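# Fit gearbox cover with lever in fork, then shift

## Task

Place the cover onto the gearbox so that its lever sits inside the shift fork, then move the lever to engage a gear.

## Robot and tools

Robot: two UR-type arms, left_arm (base near y=+0.53 m) and right_arm (base near y=-0.45 m), both at x around -0.03 m. Each ends in a 16-motor four-digit hand (index, middle, ring, thumb). left_arm carries a left hand and right_arm a right hand. Each wrist has a force/torque sensor and a wrist camera. Fixed cameras are cam_high and cam_low; the wrist cameras are cam_left_wrist and cam_right_wrist, all 672x504.

Frame: the scene frame has its origin at table-top height, midway between the nominal bases. +z is up, +x points out over the table, and +y points toward the left arm. Image left and right do not match arm names. Reported positions are in metres, velocities in m/s and rad/s, and orientations are quat_wxyz. Reported hand points can be off by a few cm.

Hand point axes (right hand): +z runs along straight fingers toward the tips, +y leaves the palm face, and +x crosses the palm away from the thumb. On the left hand, +x points toward the thumb. A rigid mast behind the palm side of the wrist can strike objects.

The 48-number row: one flat list covers both arms, and every value lies in [-1, 1]. Positions 1-6 are left_arm dx, dy, dz, rx, ry, rz. Positions 7-22 are the left hand's motor goals, then 23 is current_limit and 24 is speed. Positions 25-48 repeat this layout for right_arm and the right hand.

Arm numbers are offsets, not poses. They are measured from that arm's current Hand target along scene axes. 1.0 equals 0.6 m of travel, or 180 degrees for the rotation vector rx, ry, rz, which turns about the Hand target position. All zeros re-requests the current Hand target. Repeating an offset moves the arm further each time.

Hand motor order: index_mcp, index_abd, index_pip, index_dip, thumb_cmc, thumb_axl, thumb_mcp, thumb_ipl, middle_mcp, middle_abd, middle_pip, middle_dip, ring_mcp, ring_abd, ring_pip, ring_dip. Each is an absolute goal angle scaled between the hinge's stops. Straight is about -0.75 for _mcp, 0 for _abd, -0.58 for _pip, -0.70 for _dip, -0.71 for thumb_cmc, -0.68 for thumb_axl, -0.23 for thumb_mcp and -0.17 for thumb_ipl. Going toward +1 curls the finger toward the palm, or swings the thumb in front of it.

current_limit maps -1..+1 onto 0..550 mA; it starts at +0.4. speed sets the goal rate to (speed+1)/2 of 8.5 rad/s; it starts at -0.6. A zero in a hand slot is a real goal. To keep a hand unchanged, copy back its hand_goal, hand_current_limit and hand_speed. A grip presses only while the goal lies past the object's surface. If a motor stays at 495 mA or more for about 5 s, it shuts off for 10 s.

execute_actions(actions, cameras): actions is a list of actions. Each action holds up to 15 rows, one row per 1/30 s step, and a short action repeats its final row until all 15 steps are used. Every row in an action is counted from the start-of-action Hand target. Images come back only when cameras is set or actions is empty. An empty list returns a full status report.

move(target, speed, blend, stop_force, zero, blocking, cameras): sends the hand points along straight lines toward the target. target is one 48-number row, or a list of up to 15 rows. Every row is an offset from the same starting Hand targets. speed is in m/s (0.002-3.6, default 0.25); turning is capped at twice that in rad/s. blend is a corner-rounding radius in metres; 0 means stopping at each target. stop_force is in N (3-120, shared by both arms) and ends an arm's path when the wrist feels that much resistance. It is unreliable for light touches and for arms that rotate. Leave it out when moving away from a contact. zero (default true) re-zeros the sensors first. blocking=false returns after 0.5 s and cannot be combined with stop_force. A move is capped at 10 s, does not avoid obstacles, and should not pass close to an arm's own base. The result adds a move: line: done, off_target, moving, held or fault, plus limits (paced = clipped, held = steps withheld). An arm not named there finished within 3 mm and 2 degrees.

Other tools:
- wait(seconds 0-10) holds the last commands.
- stop brakes a running move.
- zoom_image(camera, region [x0,y0,x1,y1], at most 504 px each side) zooms into the newest image.
- zero_wrist_force(arm) re-zeros one sensor.
- read_manual gives licence texts only.
- finished_scene(scene) ends the scene permanently. Call it only once the cover is seated, the lever is in the fork, gear is engaged, and all of this holds without the robot.

Results report: Hand target (the last commanded pose after the 32-degree orientation clip, and the base for the next offsets); end_effector_position and quaternion; joint positions, torques and velocities; Wrist force and torque in the end-effector axes, plus a peak line; and hand_goal, hand_measured, hand_current_ma and hand_state (moving, goal, blocked or overload), all in motor order. A hand point often rests short of its target; send the remaining gap as an offset. MOTOR HOT warns of heating; at 85 °C the arm brakes for 30-60 s.

Avoid:
- Slams and fast contacts.
- Commanding targets past a firm contact. The arms are stiff, so about 150 N or a joint torque limit (25.7 N m at the wrists) causes a 10 s arm stop, and hand commands sent during it are lost.
- Arm-to-arm contact or one hand gripping the other.
- Dropping parts, or releasing them while they move.
- Letting anything fall or be left off the table, which fails the task.

To end a press, command a target back past the hand point. Loose objects may occasionally be nudged by outside pushes.

Each tool is called after "Request:" as name([rows], argument=value, ...), one row to a line, values as JSON.

## Session

Request:
execute_actions(actions=[])

Scene clock: 0.00 s.
left_arm: end_effector_position=(+0.0627, +0.3738, +0.3127) hand_goal=(-0.754, +0.000, -0.576, -0.696, -0.714, -0.678, -0.226, -0.168, -0.754, +0.000, -0.576, -0.696, -0.754, +0.000, -0.576, -0.696) hand_measured=(-0.754, +0.000, -0.576, -0.696, -0.714, -0.678, -0.226, -0.168, -0.754, +0.000, -0.576, -0.696, -0.754, +0.000, -0.576, -0.696) hand_current_ma=(+0, +0, +0, +0, +0, +0, +0, +0, +0, +0, +0, +0, +0, +0, +0, +0) hand_state=(goal, goal, goal, goal, goal, goal, goal, goal, goal, goal, goal, goal, goal, goal, goal, goal) hand_current_limit=0.40 hand_speed=-0.60 end_effector_quat_wxyz=(-0.330, +0.587, -0.313, -0.670) | right_arm: end_effector_position=(+0.6134, -0.4349, +0.1729) hand_goal=(-0.754, +0.000, -0.576, -0.696, -0.714, -0.678, -0.226, -0.168, -0.754, +0.000, -0.576, -0.696, -0.754, +0.000, -0.576, -0.696) hand_measured=(-0.754, +0.000, -0.576, -0.696, -0.714, -0.678, -0.226, -0.168, -0.754, +0.000, -0.576, -0.696, -0.754, +0.000, -0.576, -0.696) hand_current_ma=(+0, +0, +0, +0, +0, +0, +0, +0, +0, +0, +0, +0, +0, +0, +0, +0) hand_state=(goal, goal, goal, goal, goal, goal, goal, goal, goal, goal, goal, goal, goal, goal, goal, goal) hand_current_limit=0.40 hand_speed=-0.60 end_effector_quat_wxyz=(+0.070, +0.955, +0.034, +0.288)
Joint positions: left_arm=[2.717 -1.782 -1.929 -2.703 2.073 1.54] | right_arm=[0.008 -1.155 1.965 -2.973 -1.682 1.461]
Joint velocities: within noise
Joint torques (N m): no reading
Wrist force (N): no reading
Wrist torque (N m): no reading
Wrist force, peak (N): no reading
Hand target: left_arm +0.0627, +0.3738, +0.3127; -0.330, +0.587, -0.313, -0.670 | right_arm +0.6134, -0.4349, +0.1729; +0.070, +0.955, +0.034, +0.288

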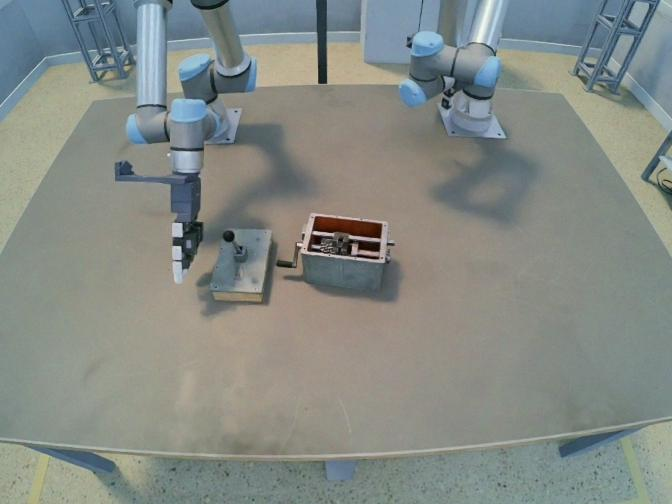

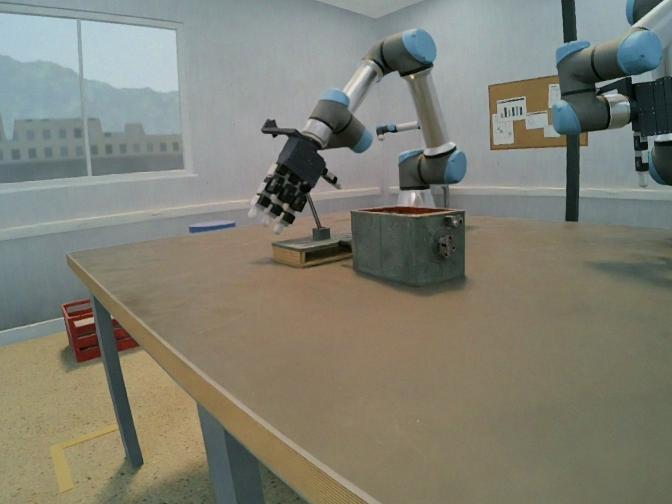

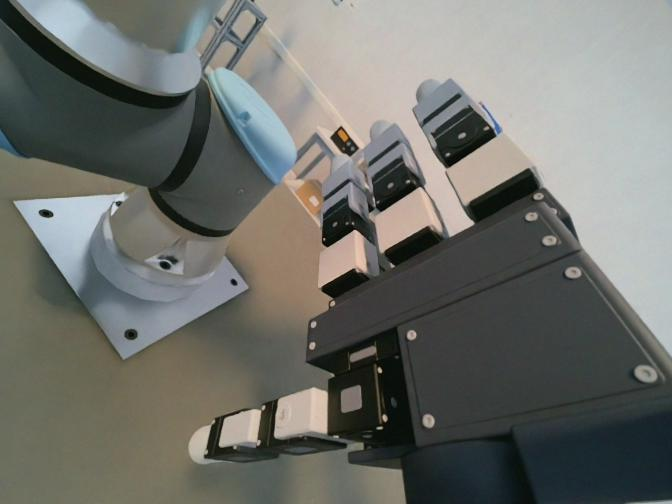

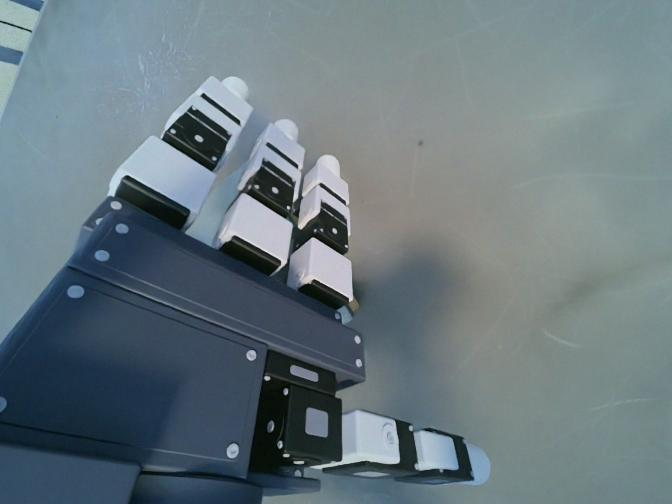

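Request:
zoom_image(camera="cam_high", region=[140, 180, 420, 320])

Request:
zoom_image(camera="cam_low", region=[230, 160, 500, 300])

Request:
zoom_image(camera="cam_high", region=[270, 200, 410, 300])

Request:
zoom_image(camera="cam_high", region=[190, 210, 290, 310])

Scaled by 1.800.

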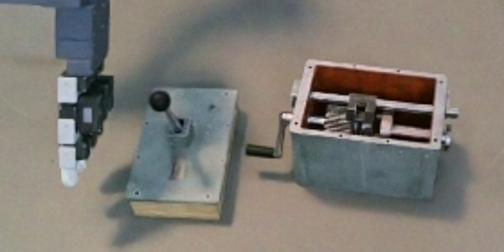

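Scaled by 1.867.

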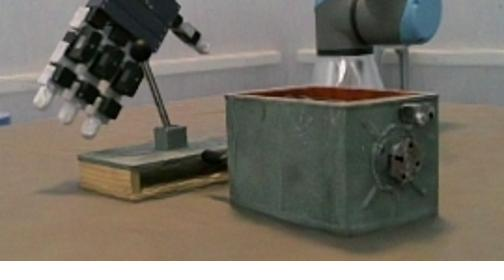

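Scaled by 3.600.

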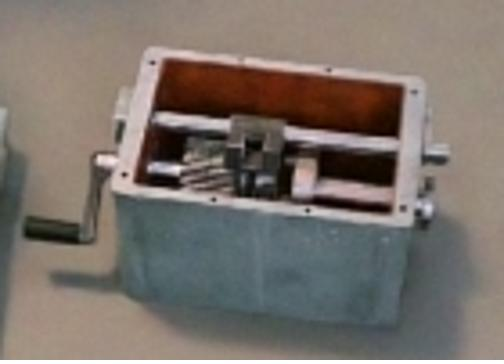

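Scaled by 5.040.

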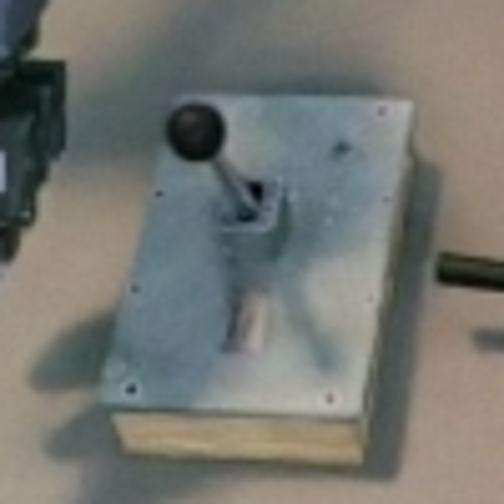

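Request:
zoom_image(camera="cam_high", region=[110, 40, 290, 150])

Request:
zoom_image(camera="cam_high", region=[390, 40, 540, 150])

Request:
zoom_image(camera="cam_high", region=[110, 140, 290, 310])

Scaled by 2.800.

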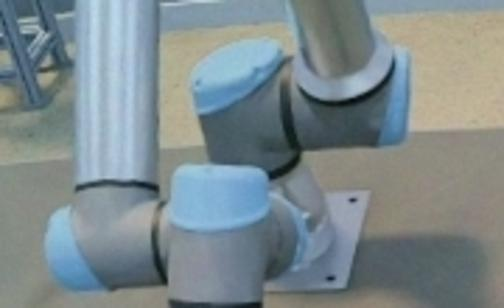

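Scaled by 3.360.

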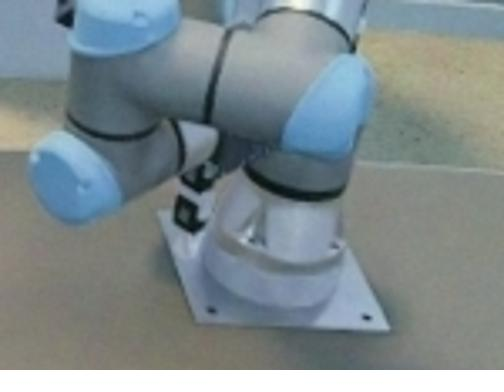

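Scaled by 2.800.

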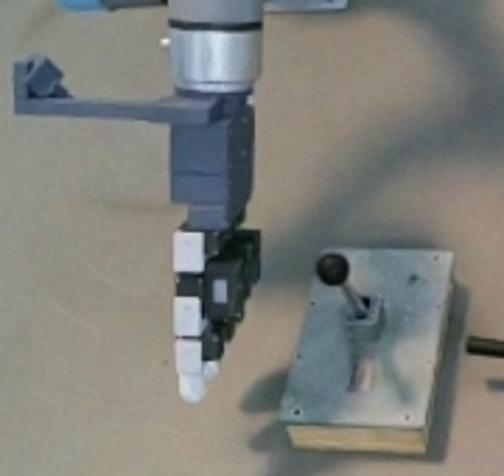

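Request:
move([
  [0,0,0,0,0,0,-0.754,0,-0.576,-0.696,-0.714,-0.678,-0.226,-0.168,-0.754,0,-0.576,-0.696,-0.754,0,-0.576,-0.696,0.4,-0.6,0,0,0.378,0,0,0,-0.754,0,-0.576,-0.696,-0.714,-0.678,-0.226,-0.168,-0.754,0,-0.576,-0.696,-0.754,0,-0.576,-0.696,0.4,-0.6],
  [0,0,0,0,0,0,-0.754,0,-0.576,-0.696,-0.714,-0.678,-0.226,-0.168,-0.754,0,-0.576,-0.696,-0.754,0,-0.576,-0.696,0.4,-0.6,0,0.4,0.378,-0.253,0,0,-0.754,0,-0.576,-0.696,-0.714,-0.678,-0.226,-0.168,-0.754,0,-0.576,-0.696,-0.754,0,-0.576,-0.696,0.4,-0.6],
], blend=0.03, speed=0.35, cameras=["cam_high","cam_right_wrist"])

Scene clock: 210.97 s.
left_arm: end_effector_position=(+0.0627, +0.3738, +0.3127) hand_goal=(-0.754, +0.000, -0.576, -0.696, -0.714, -0.678, -0.226, -0.168, -0.754, +0.000, -0.576, -0.696, -0.754, +0.000, -0.576, -0.696) hand_measured=(-0.754, -0.002, -0.576, -0.696, -0.714, -0.678, -0.226, -0.168, -0.754, -0.002, -0.576, -0.696, -0.754, -0.002, -0.576, -0.696) hand_current_ma=(+2, -3, -2, +0, -1, +2, +0, +1, +2, -3, -2, +0, +2, -4, -2, +0) hand_state=(goal, goal, goal, goal, goal, goal, goal, goal, goal, goal, goal, goal, goal, goal, goal, goal) hand_current_limit=0.40 hand_speed=-0.60 end_effector_quat_wxyz=(-0.330, +0.587, -0.313, -0.670) | right_arm: end_effector_position=(+0.6134, -0.1949, +0.3997) hand_goal=(-0.754, +0.000, -0.576, -0.696, -0.714, -0.678, -0.226, -0.168, -0.754, +0.000, -0.576, -0.696, -0.754, +0.000, -0.576, -0.696) hand_measured=(-0.758, +0.000, -0.576, -0.696, -0.720, -0.678, -0.224, -0.168, -0.758, +0.000, -0.576, -0.696, -0.760, +0.000, -0.576, -0.696) hand_current_ma=(-21, +0, -3, +0, -23, +3, +9, +1, -20, +0, -3, +0, -22, +0, -3, +0) hand_state=(goal, goal, goal, goal, goal, goal, goal, goal, goal, goal, goal, goal, goal, goal, goal, goal) hand_current_limit=0.40 hand_speed=-0.60 end_effector_quat_wxyz=(+0.434, +0.853, +0.143, +0.252)
Joint positions: left_arm=[2.717 -1.782 -1.929 -2.703 2.073 1.54] | right_arm=[0.554 -1.004 1.352 -2.176 -2.603 1.634]
Joint torques (N m): left_arm=[0.29 26.41 14.21 -1.82 -0.04 0.35] | right_arm=[7.57 -38.13 -27.8 -0.12 -3.56 2.3]
Wrist force (N): left_arm=[0.2 0.0 -0.1] | right_arm=[0.8 -0.3 0.6]
Wrist torque (N m): left_arm=[0.00 -0.02 0.02] | right_arm=[-0.15 -0.06 -0.07]
Wrist force, peak (N): left_arm=[-0.1 -0.4 0.0] | right_arm=[1.1 1.8 -1.1]
Hand target: left_arm +0.0627, +0.3738, +0.3127; -0.330, +0.587, -0.313, -0.670 | right_arm +0.6134, -0.1949, +0.3997; +0.434, +0.853, +0.143, +0.252
Off the commanded pose: left_arm 0.000 m, 0 deg | right_arm 0.000 m, 0 deg.
move: done
Images, in order (width x height): cam_high 672x504, cam_right_wrist 672x504.

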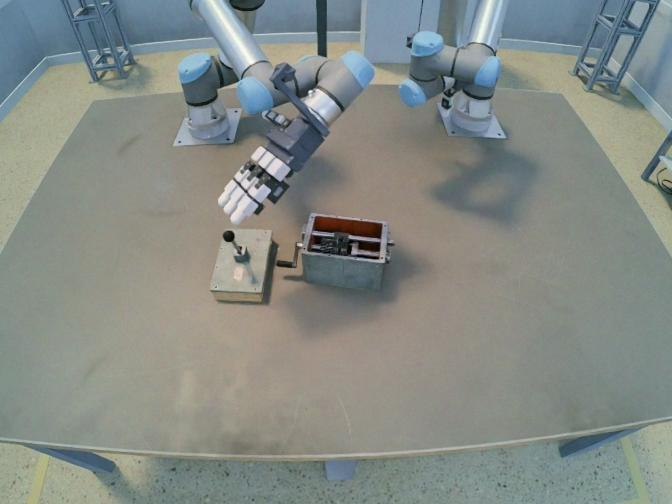

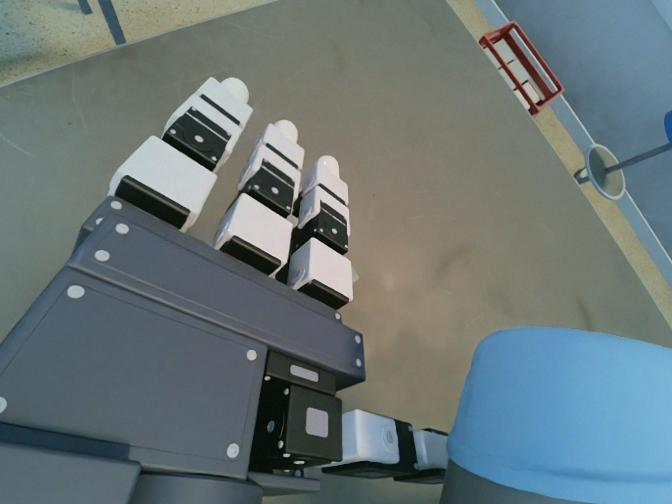

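Request:
move(target=[0,0,0,0,0,0,-0.754,0,-0.576,-0.696,-0.714,-0.678,-0.226,-0.168,-0.754,0,-0.576,-0.696,-0.754,0,-0.576,-0.696,0.4,-0.6,0.1,0.333,0.05,0,0,0,-0.754,0,-0.576,-0.696,-0.714,-0.678,-0.226,-0.168,-0.754,0,-0.576,-0.696,-0.754,0,-0.576,-0.696,0.4,-0.6], speed=0.35, cameras=["cam_right_wrist"])

Request:
zoom_image(camera="cam_right_wrist", region=[340, 80, 590, 330])

Scene clock: 240.97 s.
left_arm: end_effector_position=(+0.0627, +0.3738, +0.3127) hand_goal=(-0.754, +0.000, -0.576, -0.696, -0.714, -0.678, -0.226, -0.168, -0.754, +0.000, -0.576, -0.696, -0.754, +0.000, -0.576, -0.696) hand_measured=(-0.754, -0.002, -0.576, -0.696, -0.714, -0.678, -0.226, -0.168, -0.754, -0.002, -0.576, -0.696, -0.754, -0.002, -0.576, -0.696) hand_current_ma=(+2, -3, -2, +0, -1, +2, +0, +1, +2, -3, -2, +0, +2, -4, -2, +0) hand_state=(goal, goal, goal, goal, goal, goal, goal, goal, goal, goal, goal, goal, goal, goal, goal, goal) hand_current_limit=0.40 hand_speed=-0.60 end_effector_quat_wxyz=(-0.330, +0.587, -0.313, -0.670) | right_arm: end_effector_position=(+0.6727, +0.0039, +0.4293) hand_goal=(-0.754, +0.000, -0.576, -0.696, -0.714, -0.678, -0.226, -0.168, -0.754, +0.000, -0.576, -0.696, -0.754, +0.000, -0.576, -0.696) hand_measured=(-0.760, +0.000, -0.576, -0.696, -0.720, -0.678, -0.224, -0.168, -0.760, +0.000, -0.576, -0.696, -0.760, +0.000, -0.576, -0.696) hand_current_ma=(-24, +0, -3, +0, -24, +3, +9, +1, -23, +0, -3, +0, -25, +0, -3, +0) hand_state=(goal, goal, goal, goal, goal, goal, goal, goal, goal, goal, goal, goal, goal, goal, goal, goal) hand_current_limit=0.40 hand_speed=-0.60 end_effector_quat_wxyz=(+0.431, +0.848, +0.157, +0.267)
Joint positions: left_arm=[2.717 -1.782 -1.929 -2.703 2.073 1.54] | right_arm=[0.719 -0.357 0.035 -1.307 -2.633 1.877]
Joint torques (N m): left_arm=[-0.21 27.01 13.99 -1.67 -0.29 0.42] | right_arm=[5.2 -57.56 -29.36 0.1 -3.67 -2.76]
Wrist force (N): left_arm=[0.1 0.0 0.1] | right_arm=[0.7 -0.4 0.3]
Wrist torque (N m): left_arm=[-0.01 -0.02 0.01] | right_arm=[-0.13 -0.02 0.01]
Wrist force, peak (N): left_arm=[-0.1 0.0 -0.4] | right_arm=[1.3 -1.1 -0.7]
Hand target: left_arm +0.0627, +0.3738, +0.3127; -0.330, +0.587, -0.313, -0.670 | right_arm +0.6734, +0.0049, +0.4297; +0.434, +0.853, +0.143, +0.252
Off the commanded pose: left_arm 0.000 m, 0 deg | right_arm 0.001 m, 2 deg.
elbow stopped short (right arm): the move would have taken joint 3 (elbow) straighter than the controller allows.
move: done
Images, in order (width x height): cam_right_wrist 672x504.

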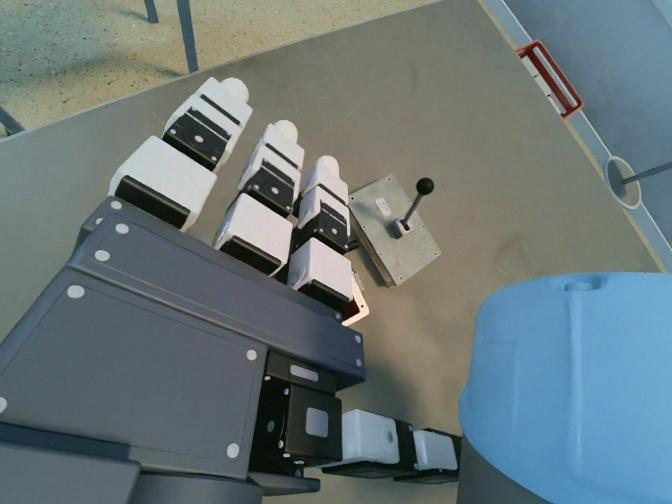

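Scaled by 2.016.

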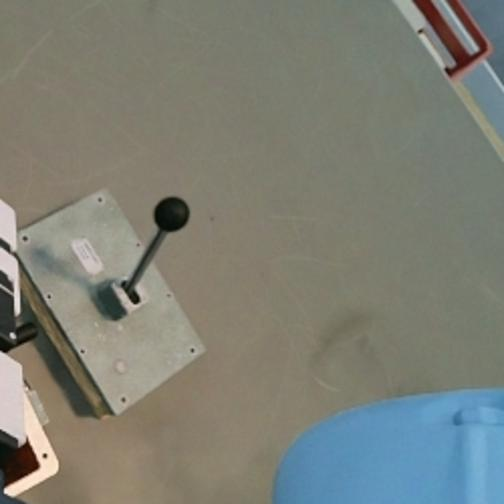

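Request:
zoom_image(camera="cam_right_wrist", region=[340, 165, 450, 295])

Request:
zoom_image(camera="cam_right_wrist", region=[375, 170, 445, 250])

Scaled by 3.877.

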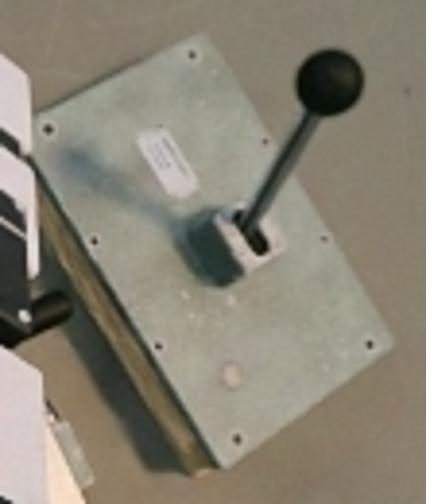

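Scaled by 6.300.

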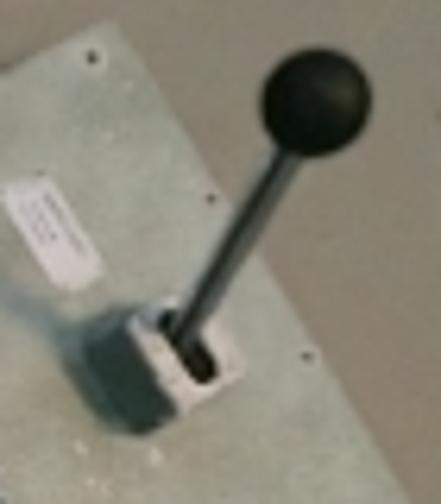

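Request:
move([
  [0,0,0,0,0,0,-0.754,0,-0.576,-0.696,-0.714,-0.678,-0.226,-0.168,-0.754,0,-0.576,-0.696,-0.754,0,-0.576,-0.696,0.4,-0.6,-0.206,-0.758,-0.133,0.253,0,0,-0.754,0,-0.576,-0.696,-0.714,-0.678,-0.226,-0.168,-0.754,0,-0.576,-0.696,-0.754,0,-0.576,-0.696,0.4,-0.6],
  [0.484,-0.656,0.112,-0.2448,-0.497,0.2322,-0.754,0,-0.576,-0.696,-0.714,-0.678,-0.226,-0.168,-0.754,0,-0.576,-0.696,-0.754,0,-0.576,-0.696,0.4,-0.6,-0.206,-0.758,-0.133,0.253,0,0,-0.754,0,-0.576,-0.696,-0.714,-0.678,-0.226,-0.168,-0.754,0,-0.576,-0.696,-0.754,0,-0.576,-0.696,0.4,-0.6],
], speed=0.35, cameras=["cam_high","cam_left_wrist","cam_right_wrist","cam_low"])

Scene clock: 379.27 s.
left_arm: end_effector_position=(+0.3531, -0.0198, +0.3799) hand_goal=(-0.754, +0.000, -0.576, -0.696, -0.714, -0.678, -0.226, -0.168, -0.754, +0.000, -0.576, -0.696, -0.754, +0.000, -0.576, -0.696) hand_measured=(-0.754, -0.002, -0.576, -0.696, -0.714, -0.678, -0.224, -0.168, -0.754, -0.002, -0.576, -0.696, -0.754, -0.002, -0.576, -0.696) hand_current_ma=(+2, -3, -2, +0, -1, +2, +8, +1, +2, -3, -2, +0, +2, -4, -2, +0) hand_state=(goal, goal, goal, goal, goal, goal, goal, goal, goal, goal, goal, goal, goal, goal, goal, goal) hand_current_limit=0.40 hand_speed=-0.60 end_effector_quat_wxyz=(+0.000, +1.000, +0.000, +0.000) | right_arm: end_effector_position=(+0.5498, -0.4499, +0.3499) hand_goal=(-0.754, +0.000, -0.576, -0.696, -0.714, -0.678, -0.226, -0.168, -0.754, +0.000, -0.576, -0.696, -0.754, +0.000, -0.576, -0.696) hand_measured=(-0.756, +0.000, -0.576, -0.696, -0.718, -0.678, -0.224, -0.168, -0.756, +0.000, -0.576, -0.696, -0.756, +0.000, -0.576, -0.696) hand_current_ma=(-11, +0, -3, +0, -16, +3, +9, +1, -10, +0, -3, +0, -11, +0, -3, +0) hand_state=(goal, goal, goal, goal, goal, goal, goal, goal, goal, goal, goal, goal, goal, goal, goal, goal) hand_current_limit=0.40 hand_speed=-0.60 end_effector_quat_wxyz=(+0.070, +0.955, +0.034, +0.288)
Joint positions: left_arm=[2.489 -1.785 -1.375 -1.552 1.571 0.902] | right_arm=[-0.025 -1.549 1.923 -2.54 -1.663 1.433]
Joint torques (N m): left_arm=[-10.8 26.57 15.71 4.68 2.18 -1.87] | right_arm=[-6.26 -35.48 -14.18 -4.6 1.87 -2.7]
Wrist force (N): left_arm=[2.1 0.4 -1.0] | right_arm=[0.4 0.4 0.4]
Wrist torque (N m): left_arm=[-0.04 -0.23 0.19] | right_arm=[0.02 -0.07 0.09]
Wrist force, peak (N): left_arm=[2.4 1.2 -0.6] | right_arm=[-0.2 2.1 0.5]
Hand target: left_arm +0.3531, -0.0198, +0.3799; +0.000, +1.000, +0.000, +0.000 | right_arm +0.5498, -0.4499, +0.3499; +0.070, +0.955, +0.034, +0.288
Off the commanded pose: left_arm 0.000 m, 0 deg | right_arm 0.000 m, 0 deg.
move: done

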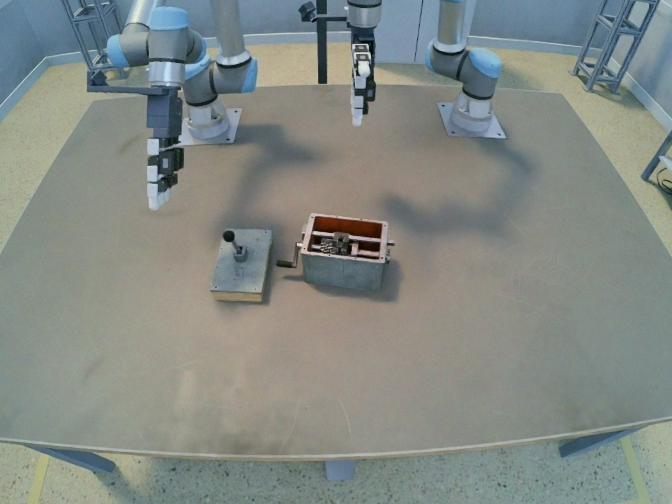

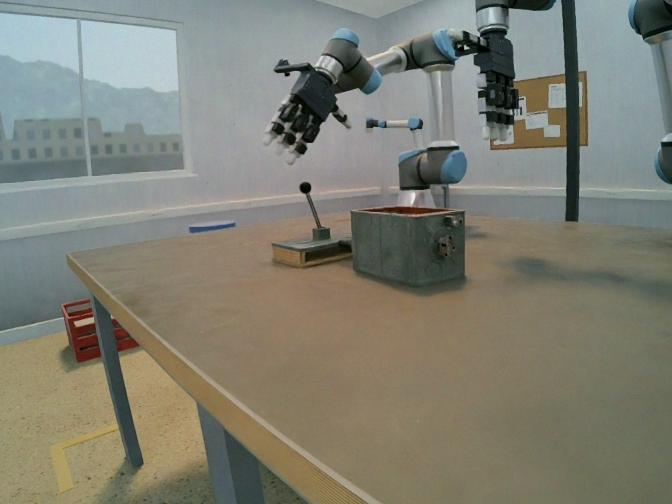

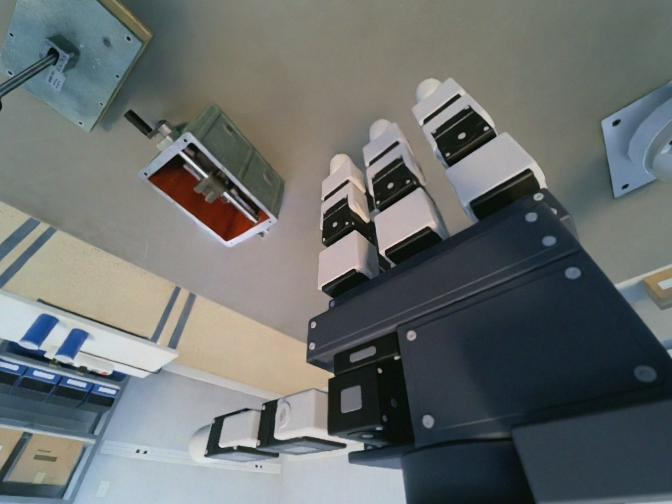

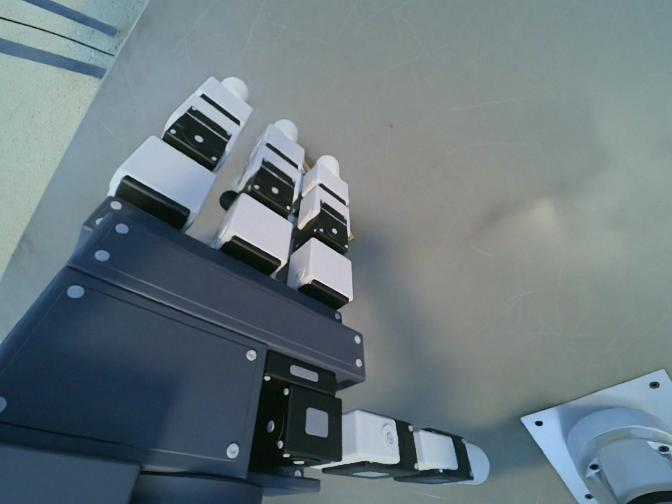

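Request:
zoom_image(camera="cam_left_wrist", region=[110, 90, 290, 250])

Request:
zoom_image(camera="cam_left_wrist", region=[150, 140, 230, 220])

Request:
zoom_image(camera="cam_left_wrist", region=[0, 0, 160, 140])

Request:
zoom_image(camera="cam_low", region=[260, 170, 480, 300])

Scaled by 2.800.

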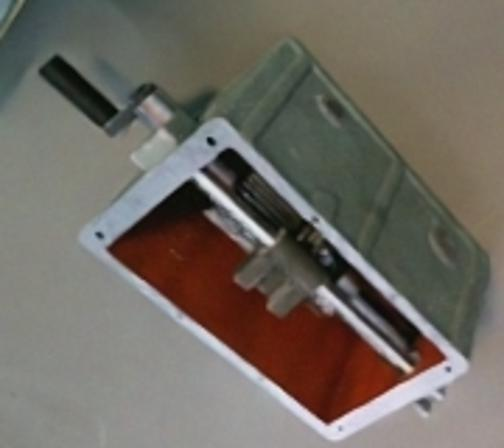

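Scaled by 6.300.

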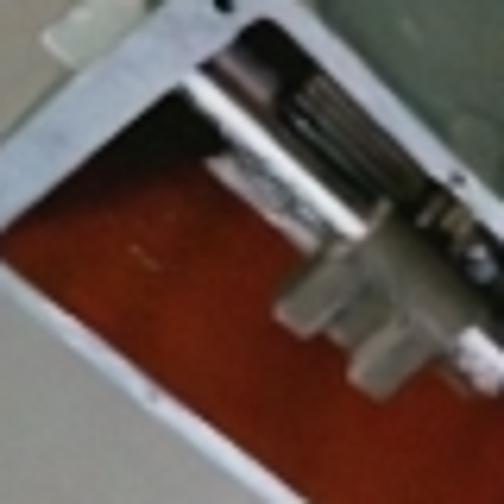

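Scaled by 3.150.

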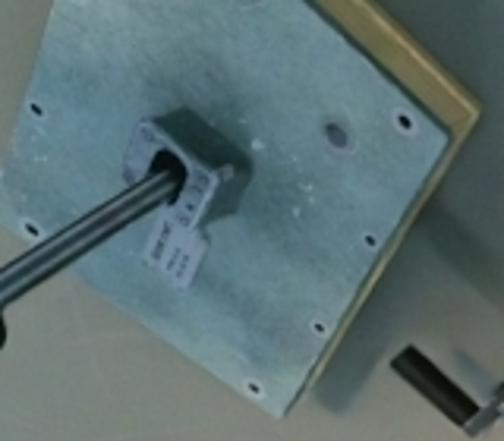

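Scaled by 2.291.

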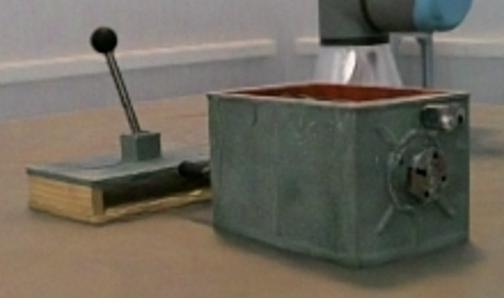

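Request:
move(target=[0.37,0.112,-0.117,-0.056,0.186,0,-0.754,0,-0.576,-0.696,-0.714,-0.678,-0.226,-0.168,-0.754,0,-0.576,-0.696,-0.754,0,-0.576,-0.696,0.4,-0.6,0,0,0,0,0,0,-0.754,0,-0.576,-0.696,-0.714,-0.678,-0.226,-0.168,-0.754,0,-0.576,-0.696,-0.754,0,-0.576,-0.696,0.4,-0.6], speed=0.3, cameras=["cam_left_wrist"])

Scene clock: 435.03 s.
left_arm: end_effector_position=(+0.5751, +0.0474, +0.3097) hand_goal=(-0.754, +0.000, -0.576, -0.696, -0.714, -0.678, -0.226, -0.168, -0.754, +0.000, -0.576, -0.696, -0.754, +0.000, -0.576, -0.696) hand_measured=(-0.754, -0.002, -0.576, -0.696, -0.714, -0.678, -0.224, -0.168, -0.754, -0.002, -0.576, -0.696, -0.754, -0.002, -0.576, -0.696) hand_current_ma=(+2, -3, -2, +0, -1, +2, +8, +1, +2, -3, -2, +0, +2, -4, -2, +0) hand_state=(goal, goal, goal, goal, goal, goal, goal, goal, goal, goal, goal, goal, goal, goal, goal, goal) hand_current_limit=0.40 hand_speed=-0.60 end_effector_quat_wxyz=(+0.087, +0.954, +0.000, -0.287) | right_arm: end_effector_position=(+0.5498, -0.4499, +0.3499) hand_goal=(-0.754, +0.000, -0.576, -0.696, -0.714, -0.678, -0.226, -0.168, -0.754, +0.000, -0.576, -0.696, -0.754, +0.000, -0.576, -0.696) hand_measured=(-0.756, +0.000, -0.576, -0.696, -0.718, -0.678, -0.224, -0.168, -0.756, +0.000, -0.576, -0.696, -0.756, +0.000, -0.576, -0.696) hand_current_ma=(-11, +0, -3, +0, -16, +3, +9, +1, -10, +0, -3, +0, -11, +0, -3, +0) hand_state=(goal, goal, goal, goal, goal, goal, goal, goal, goal, goal, goal, goal, goal, goal, goal, goal) hand_current_limit=0.40 hand_speed=-0.60 end_effector_quat_wxyz=(+0.070, +0.955, +0.034, +0.288)
Joint positions: left_arm=[2.86 -2.434 -0.531 -2.273 1.246 1.361] | right_arm=[-0.025 -1.549 1.923 -2.54 -1.663 1.433]
Joint torques (N m): left_arm=[-10.86 47.18 27.23 -0.52 1.72 2.16] | right_arm=[-5.99 -35.3 -14.91 -4.48 1.8 -2.67]
Wrist force (N): left_arm=[1.4 0.1 -1.1] | right_arm=[0.2 0.3 0.5]
Wrist torque (N m): left_arm=[-0.03 -0.15 0.07] | right_arm=[0.00 -0.04 0.08]
Wrist force, peak (N): left_arm=[2.8 -0.6 -1.2] | right_arm=[0.5 0.8 0.7]
Hand target: left_arm +0.5751, +0.0474, +0.3097; +0.087, +0.954, +0.000, -0.287 | right_arm +0.5498, -0.4499, +0.3499; +0.070, +0.955, +0.034, +0.288
Off the commanded pose: left_arm 0.000 m, 0 deg | right_arm 0.000 m, 0 deg.
move: done
Images, in order (width x height): cam_left_wrist 672x504.

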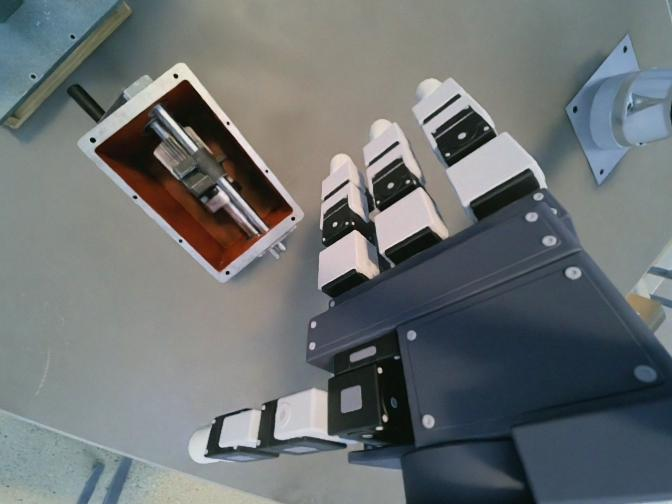

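Request:
zoom_image(camera="cam_left_wrist", region=[70, 50, 310, 290])

Request:
zoom_image(camera="cam_left_wrist", region=[140, 100, 280, 240])

Scaled by 2.100.

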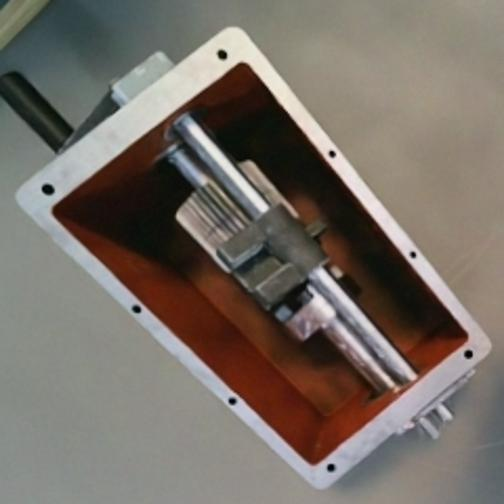

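Scaled by 3.600.

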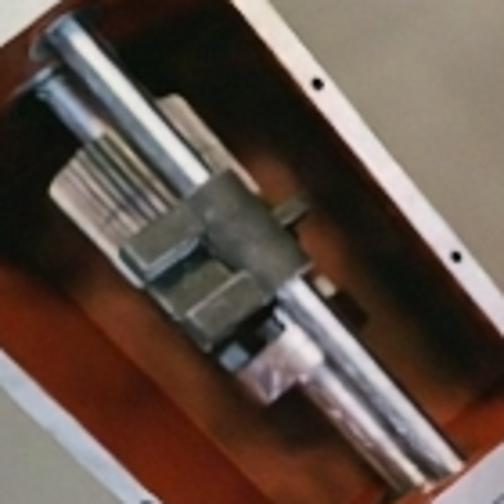

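Request:
execute_actions(actions=[], cameras=["cam_low", "cam_high", "cam_left_wrist"])

Request:
zoom_image(camera="cam_low", region=[265, 220, 355, 275])

Request:
zoom_image(camera="cam_low", region=[290, 175, 350, 245])

Scene clock: 505.23 s.
left_arm: end_effector_position=(+0.5751, +0.0474, +0.3097) hand_goal=(-0.754, +0.000, -0.576, -0.696, -0.714, -0.678, -0.226, -0.168, -0.754, +0.000, -0.576, -0.696, -0.754, +0.000, -0.576, -0.696) hand_measured=(-0.754, -0.002, -0.576, -0.696, -0.714, -0.678, -0.224, -0.168, -0.754, -0.002, -0.576, -0.696, -0.754, -0.002, -0.576, -0.696) hand_current_ma=(+2, -3, -2, +0, -1, +2, +8, +1, +2, -3, -2, +0, +2, -4, -2, +0) hand_state=(goal, goal, goal, goal, goal, goal, goal, goal, goal, goal, goal, goal, goal, goal, goal, goal) hand_current_limit=0.40 hand_speed=-0.60 end_effector_quat_wxyz=(+0.087, +0.954, +0.000, -0.287) | right_arm: end_effector_position=(+0.5498, -0.4499, +0.3499) hand_goal=(-0.754, +0.000, -0.576, -0.696, -0.714, -0.678, -0.226, -0.168, -0.754, +0.000, -0.576, -0.696, -0.754, +0.000, -0.576, -0.696) hand_measured=(-0.756, +0.000, -0.576, -0.696, -0.718, -0.678, -0.224, -0.168, -0.756, +0.000, -0.576, -0.696, -0.756, +0.000, -0.576, -0.696) hand_current_ma=(-11, +0, -3, +0, -16, +3, +9, +1, -10, +0, -3, +0, -11, +0, -3, +0) hand_state=(goal, goal, goal, goal, goal, goal, goal, goal, goal, goal, goal, goal, goal, goal, goal, goal) hand_current_limit=0.40 hand_speed=-0.60 end_effector_quat_wxyz=(+0.070, +0.955, +0.034, +0.288)
Joint positions: left_arm=[2.86 -2.434 -0.53 -2.273 1.246 1.361] | right_arm=[-0.025 -1.549 1.923 -2.54 -1.663 1.433]
Joint velocities: within noise
Joint torques (N m): left_arm=[-10.52 48.21 26.17 -0.51 1.61 2.38] | right_arm=[-5.27 -34.79 -14.65 -4.44 1.76 -2.78]
Wrist force (N): left_arm=[1.3 -0.2 -0.9] | right_arm=[0.2 0.5 0.4]
Wrist torque (N m): left_arm=[-0.08 -0.13 0.07] | right_arm=[0.04 -0.04 0.08]
Wrist force, peak (N): left_arm=[1.5 0.2 -1.2] | right_arm=[0.4 0.6 0.6]
Hand target: left_arm +0.5751, +0.0474, +0.3097; +0.087, +0.954, +0.000, -0.287 | right_arm +0.5498, -0.4499, +0.3499; +0.070, +0.955, +0.034, +0.288
Off the commanded pose: left_arm 0.000 m, 0 deg | right_arm 0.000 m, 0 deg.
Images, in order (width x height): cam_high 672x504, cam_low 672x504, cam_left_wrist 672x504.

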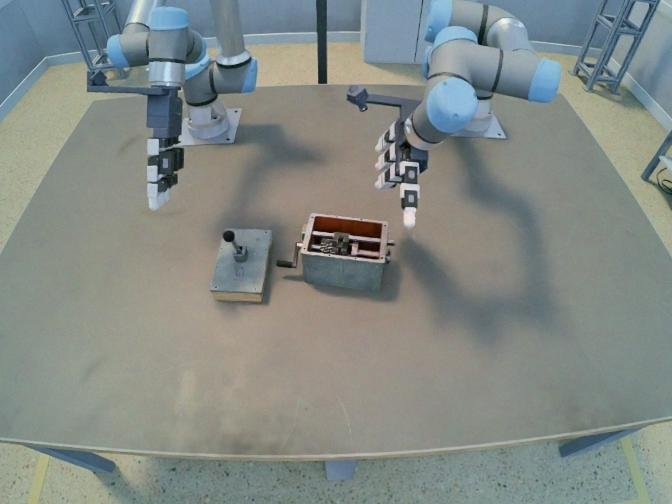

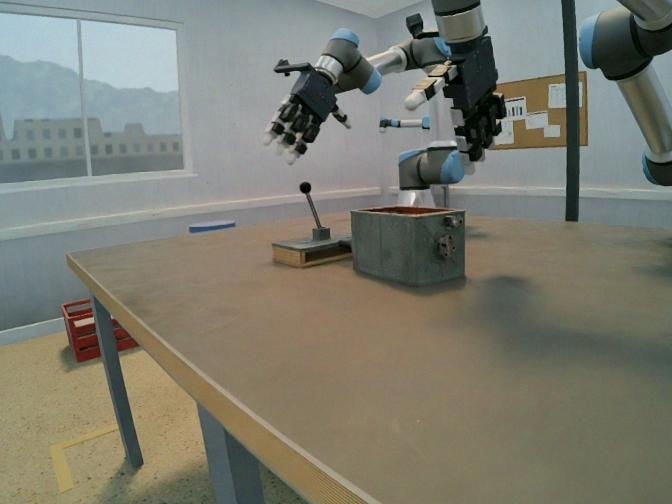

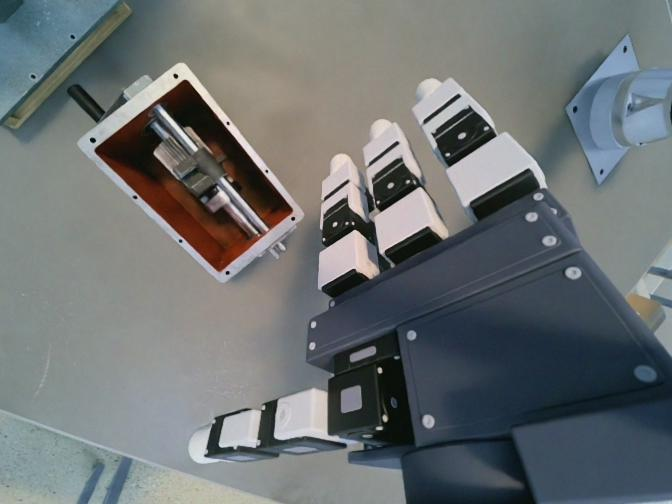

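Scaled by 5.600.

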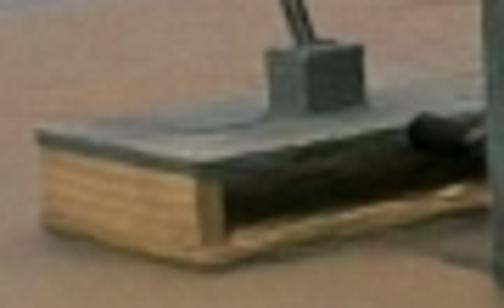

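Scaled by 7.200.

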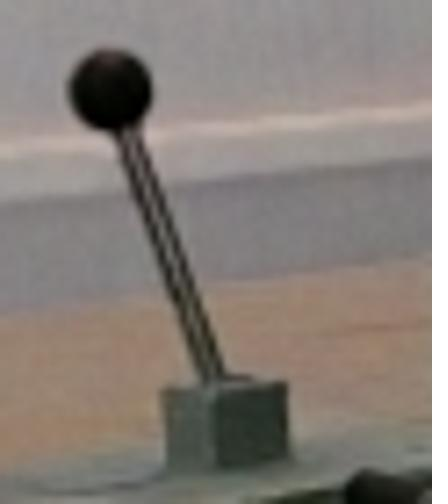

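Request:
move(target=[0,0.451,0.097,-0.27,0,0,-0.754,0,-0.576,-0.696,-0.714,-0.678,-0.226,-0.168,-0.754,0,-0.576,-0.696,-0.754,0,-0.576,-0.696,0.4,-0.6,0,0,0,0,0,0,-0.754,0,-0.576,-0.696,-0.714,-0.678,-0.226,-0.168,-0.754,0,-0.576,-0.696,-0.754,0,-0.576,-0.696,0.4,-0.6], speed=0.3, cameras=["cam_left_wrist"])

Request:
zoom_image(camera="cam_left_wrist", region=[0, 0, 330, 330])

Scene clock: 662.50 s.
left_arm: end_effector_position=(+0.5751, +0.3180, +0.3679) hand_goal=(-0.754, +0.000, -0.576, -0.696, -0.714, -0.678, -0.226, -0.168, -0.754, +0.000, -0.576, -0.696, -0.754, +0.000, -0.576, -0.696) hand_measured=(-0.760, -0.002, -0.576, -0.696, -0.720, -0.678, -0.224, -0.168, -0.760, -0.002, -0.576, -0.696, -0.760, -0.002, -0.576, -0.696) hand_current_ma=(-20, -3, -2, +0, -16, +2, +8, +1, -16, -3, -2, +0, -19, -4, -2, +0) hand_state=(goal, goal, goal, goal, goal, goal, goal, goal, goal, goal, goal, goal, goal, goal, goal, goal) hand_current_limit=0.40 hand_speed=-0.60 end_effector_quat_wxyz=(+0.472, +0.834, -0.118, -0.262) | right_arm: end_effector_position=(+0.5498, -0.4499, +0.3499) hand_goal=(-0.754, +0.000, -0.576, -0.696, -0.714, -0.678, -0.226, -0.168, -0.754, +0.000, -0.576, -0.696, -0.754, +0.000, -0.576, -0.696) hand_measured=(-0.756, +0.000, -0.576, -0.696, -0.718, -0.678, -0.224, -0.168, -0.756, +0.000, -0.576, -0.696, -0.756, +0.000, -0.576, -0.696) hand_current_ma=(-11, +0, -3, +0, -16, +3, +9, +1, -10, +0, -3, +0, -11, +0, -3, +0) hand_state=(goal, goal, goal, goal, goal, goal, goal, goal, goal, goal, goal, goal, goal, goal, goal, goal) hand_current_limit=0.40 hand_speed=-0.60 end_effector_quat_wxyz=(+0.070, +0.955, +0.034, +0.288)
Joint positions: left_arm=[3.355 -2.252 -1.011 -2.469 0.923 2.421] | right_arm=[-0.025 -1.549 1.923 -2.54 -1.663 1.433]
Joint torques (N m): left_arm=[10.12 39.87 24.87 -1.6 1.68 2.48] | right_arm=[-5.13 -34.27 -15.36 -4.39 1.74 -2.74]
Wrist force (N): left_arm=[1.3 1.9 0.1] | right_arm=[0.3 0.2 0.5]
Wrist torque (N m): left_arm=[0.14 -0.11 0.07] | right_arm=[0.00 -0.05 0.08]
Wrist force, peak (N): left_arm=[1.6 2.2 -0.2] | right_arm=[0.5 0.4 0.7]
Hand target: left_arm +0.5751, +0.3180, +0.3679; +0.472, +0.834, -0.118, -0.262 | right_arm +0.5498, -0.4499, +0.3499; +0.070, +0.955, +0.034, +0.288
Off the commanded pose: left_arm 0.000 m, 0 deg | right_arm 0.000 m, 0 deg.
move: done
Images, in order (width x height): cam_left_wrist 672x504.

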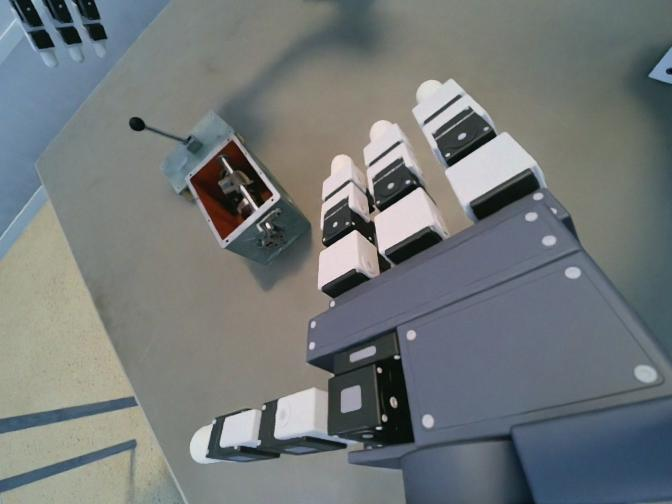

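Scaled by 1.527.

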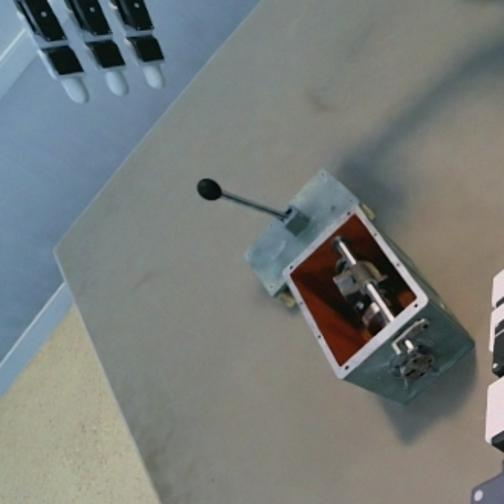

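Request:
move([
  [0,0,0,0,0,0,-0.754,0,-0.576,-0.696,-0.714,-0.678,-0.226,-0.168,-0.754,0,-0.576,-0.696,-0.754,0,-0.576,-0.696,0.4,-0.6,0.183,0.583,-0.033,0.0496,-0.2181,0.0093,-0.754,0,-0.576,-0.696,0.571,-0.678,-0.226,-0.168,-0.754,0,-0.576,-0.696,-0.754,0,-0.576,-0.696,0.4,-0.6],
  [0,0,0,0,0,0,-0.754,0,-0.576,-0.696,-0.714,-0.678,-0.226,-0.168,-0.754,0,-0.576,-0.696,-0.754,0,-0.576,-0.696,0.4,-0.6,0.183,0.467,-0.30,0.0496,-0.2181,0.0093,-0.754,0,-0.576,-0.696,0.571,-0.678,-0.226,-0.168,-0.754,0,-0.576,-0.696,-0.754,0,-0.576,-0.696,0.4,-0.6],
], speed=0.25, cameras=["all"])

Scene clock: 690.13 s.
left_arm: end_effector_position=(+0.5751, +0.3180, +0.3679) hand_goal=(-0.754, +0.000, -0.576, -0.696, -0.714, -0.678, -0.226, -0.168, -0.754, +0.000, -0.576, -0.696, -0.754, +0.000, -0.576, -0.696) hand_measured=(-0.760, -0.002, -0.576, -0.696, -0.720, -0.678, -0.224, -0.168, -0.760, -0.002, -0.576, -0.696, -0.760, -0.002, -0.576, -0.696) hand_current_ma=(-20, -3, -2, +0, -16, +2, +8, +1, -16, -3, -2, +0, -19, -4, -2, +0) hand_state=(goal, goal, goal, goal, goal, goal, goal, goal, goal, goal, goal, goal, goal, goal, goal, goal) hand_current_limit=0.40 hand_speed=-0.60 end_effector_quat_wxyz=(+0.472, +0.834, -0.118, -0.262) | right_arm: end_effector_position=(+0.6596, -0.1697, +0.1700) hand_goal=(-0.754, +0.000, -0.576, -0.696, +0.570, -0.678, -0.226, -0.168, -0.754, +0.000, -0.576, -0.696, -0.754, +0.000, -0.576, -0.696) hand_measured=(-0.756, -0.002, -0.576, -0.696, +0.552, -0.678, -0.224, -0.168, -0.756, -0.002, -0.576, -0.696, -0.756, -0.002, -0.576, -0.696) hand_current_ma=(-6, -5, -3, +0, -82, +3, +9, +1, -6, -5, -3, +0, -6, -7, -3, +0) hand_state=(goal, goal, goal, goal, goal, goal, goal, goal, goal, goal, goal, goal, goal, goal, goal, goal) hand_current_limit=0.40 hand_speed=-0.60 end_effector_quat_wxyz=(+0.000, +0.804, +0.000, +0.594)
Joint positions: left_arm=[3.355 -2.252 -1.011 -2.469 0.923 2.421] | right_arm=[0.453 -0.722 1.665 -3.756 -1.99 1.708]
Joint torques (N m): left_arm=[8.78 40.49 26.5 -1.67 1.58 2.21] | right_arm=[-6.23 -41.45 -6.86 -3.79 1.78 -2.75]
Wrist force (N): left_arm=[1.4 2.1 -0.1] | right_arm=[-0.5 0.9 0.2]
Wrist torque (N m): left_arm=[0.17 -0.13 0.08] | right_arm=[0.08 0.15 0.09]
Wrist force, peak (N): left_arm=[1.6 2.2 0.2] | right_arm=[-1.8 1.3 1.0]
Hand target: left_arm +0.5751, +0.3180, +0.3679; +0.472, +0.834, -0.118, -0.262 | right_arm +0.6596, -0.1697, +0.1699; +0.000, +0.804, +0.000, +0.594
Off the commanded pose: left_arm 0.000 m, 0 deg | right_arm 0.000 m, 0 deg.
move: done

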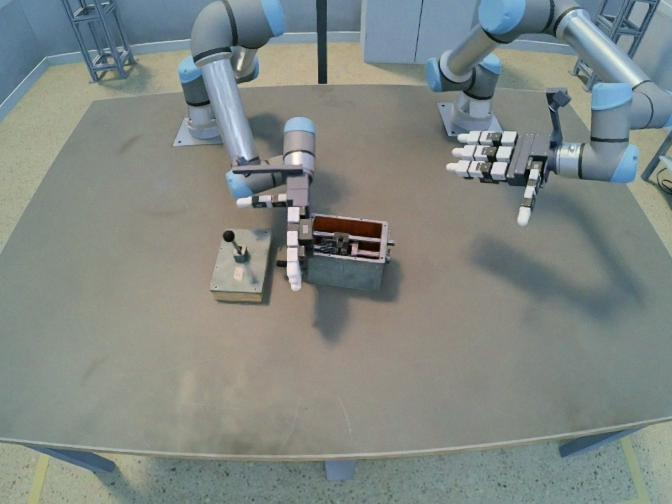

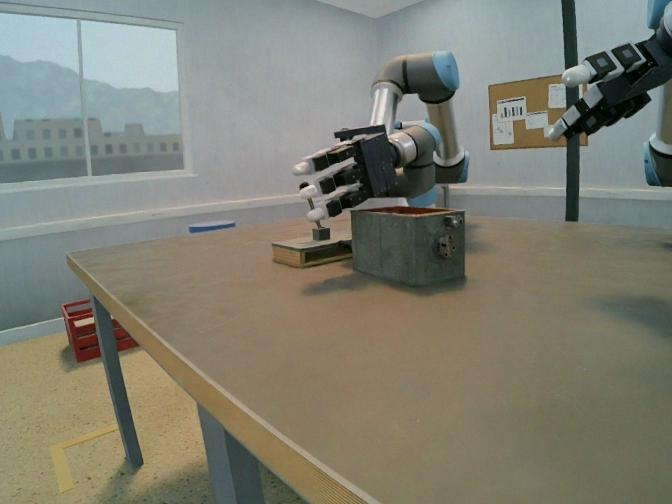

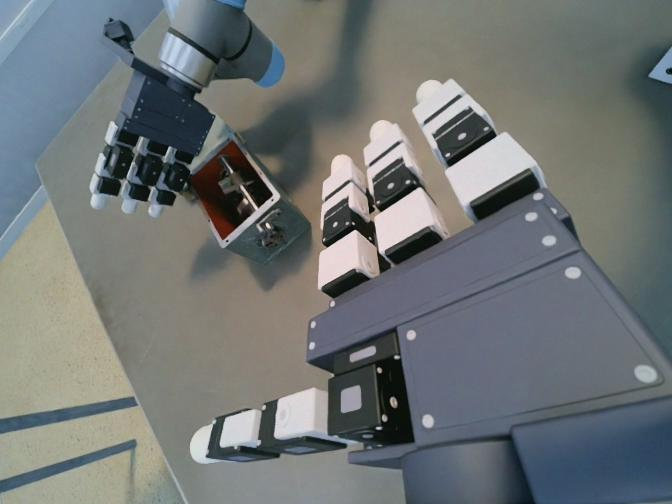

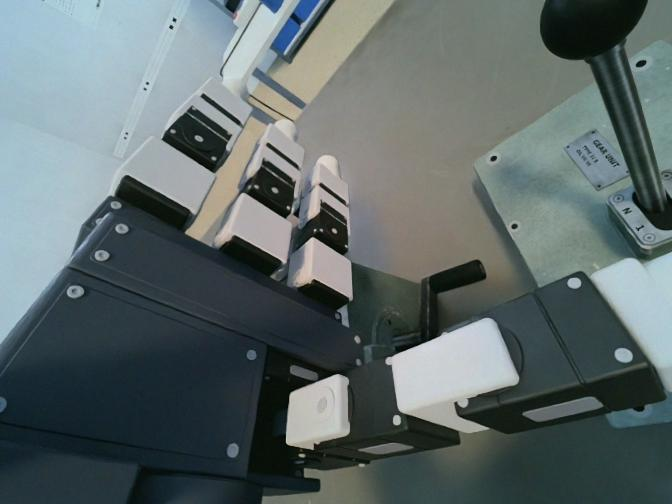

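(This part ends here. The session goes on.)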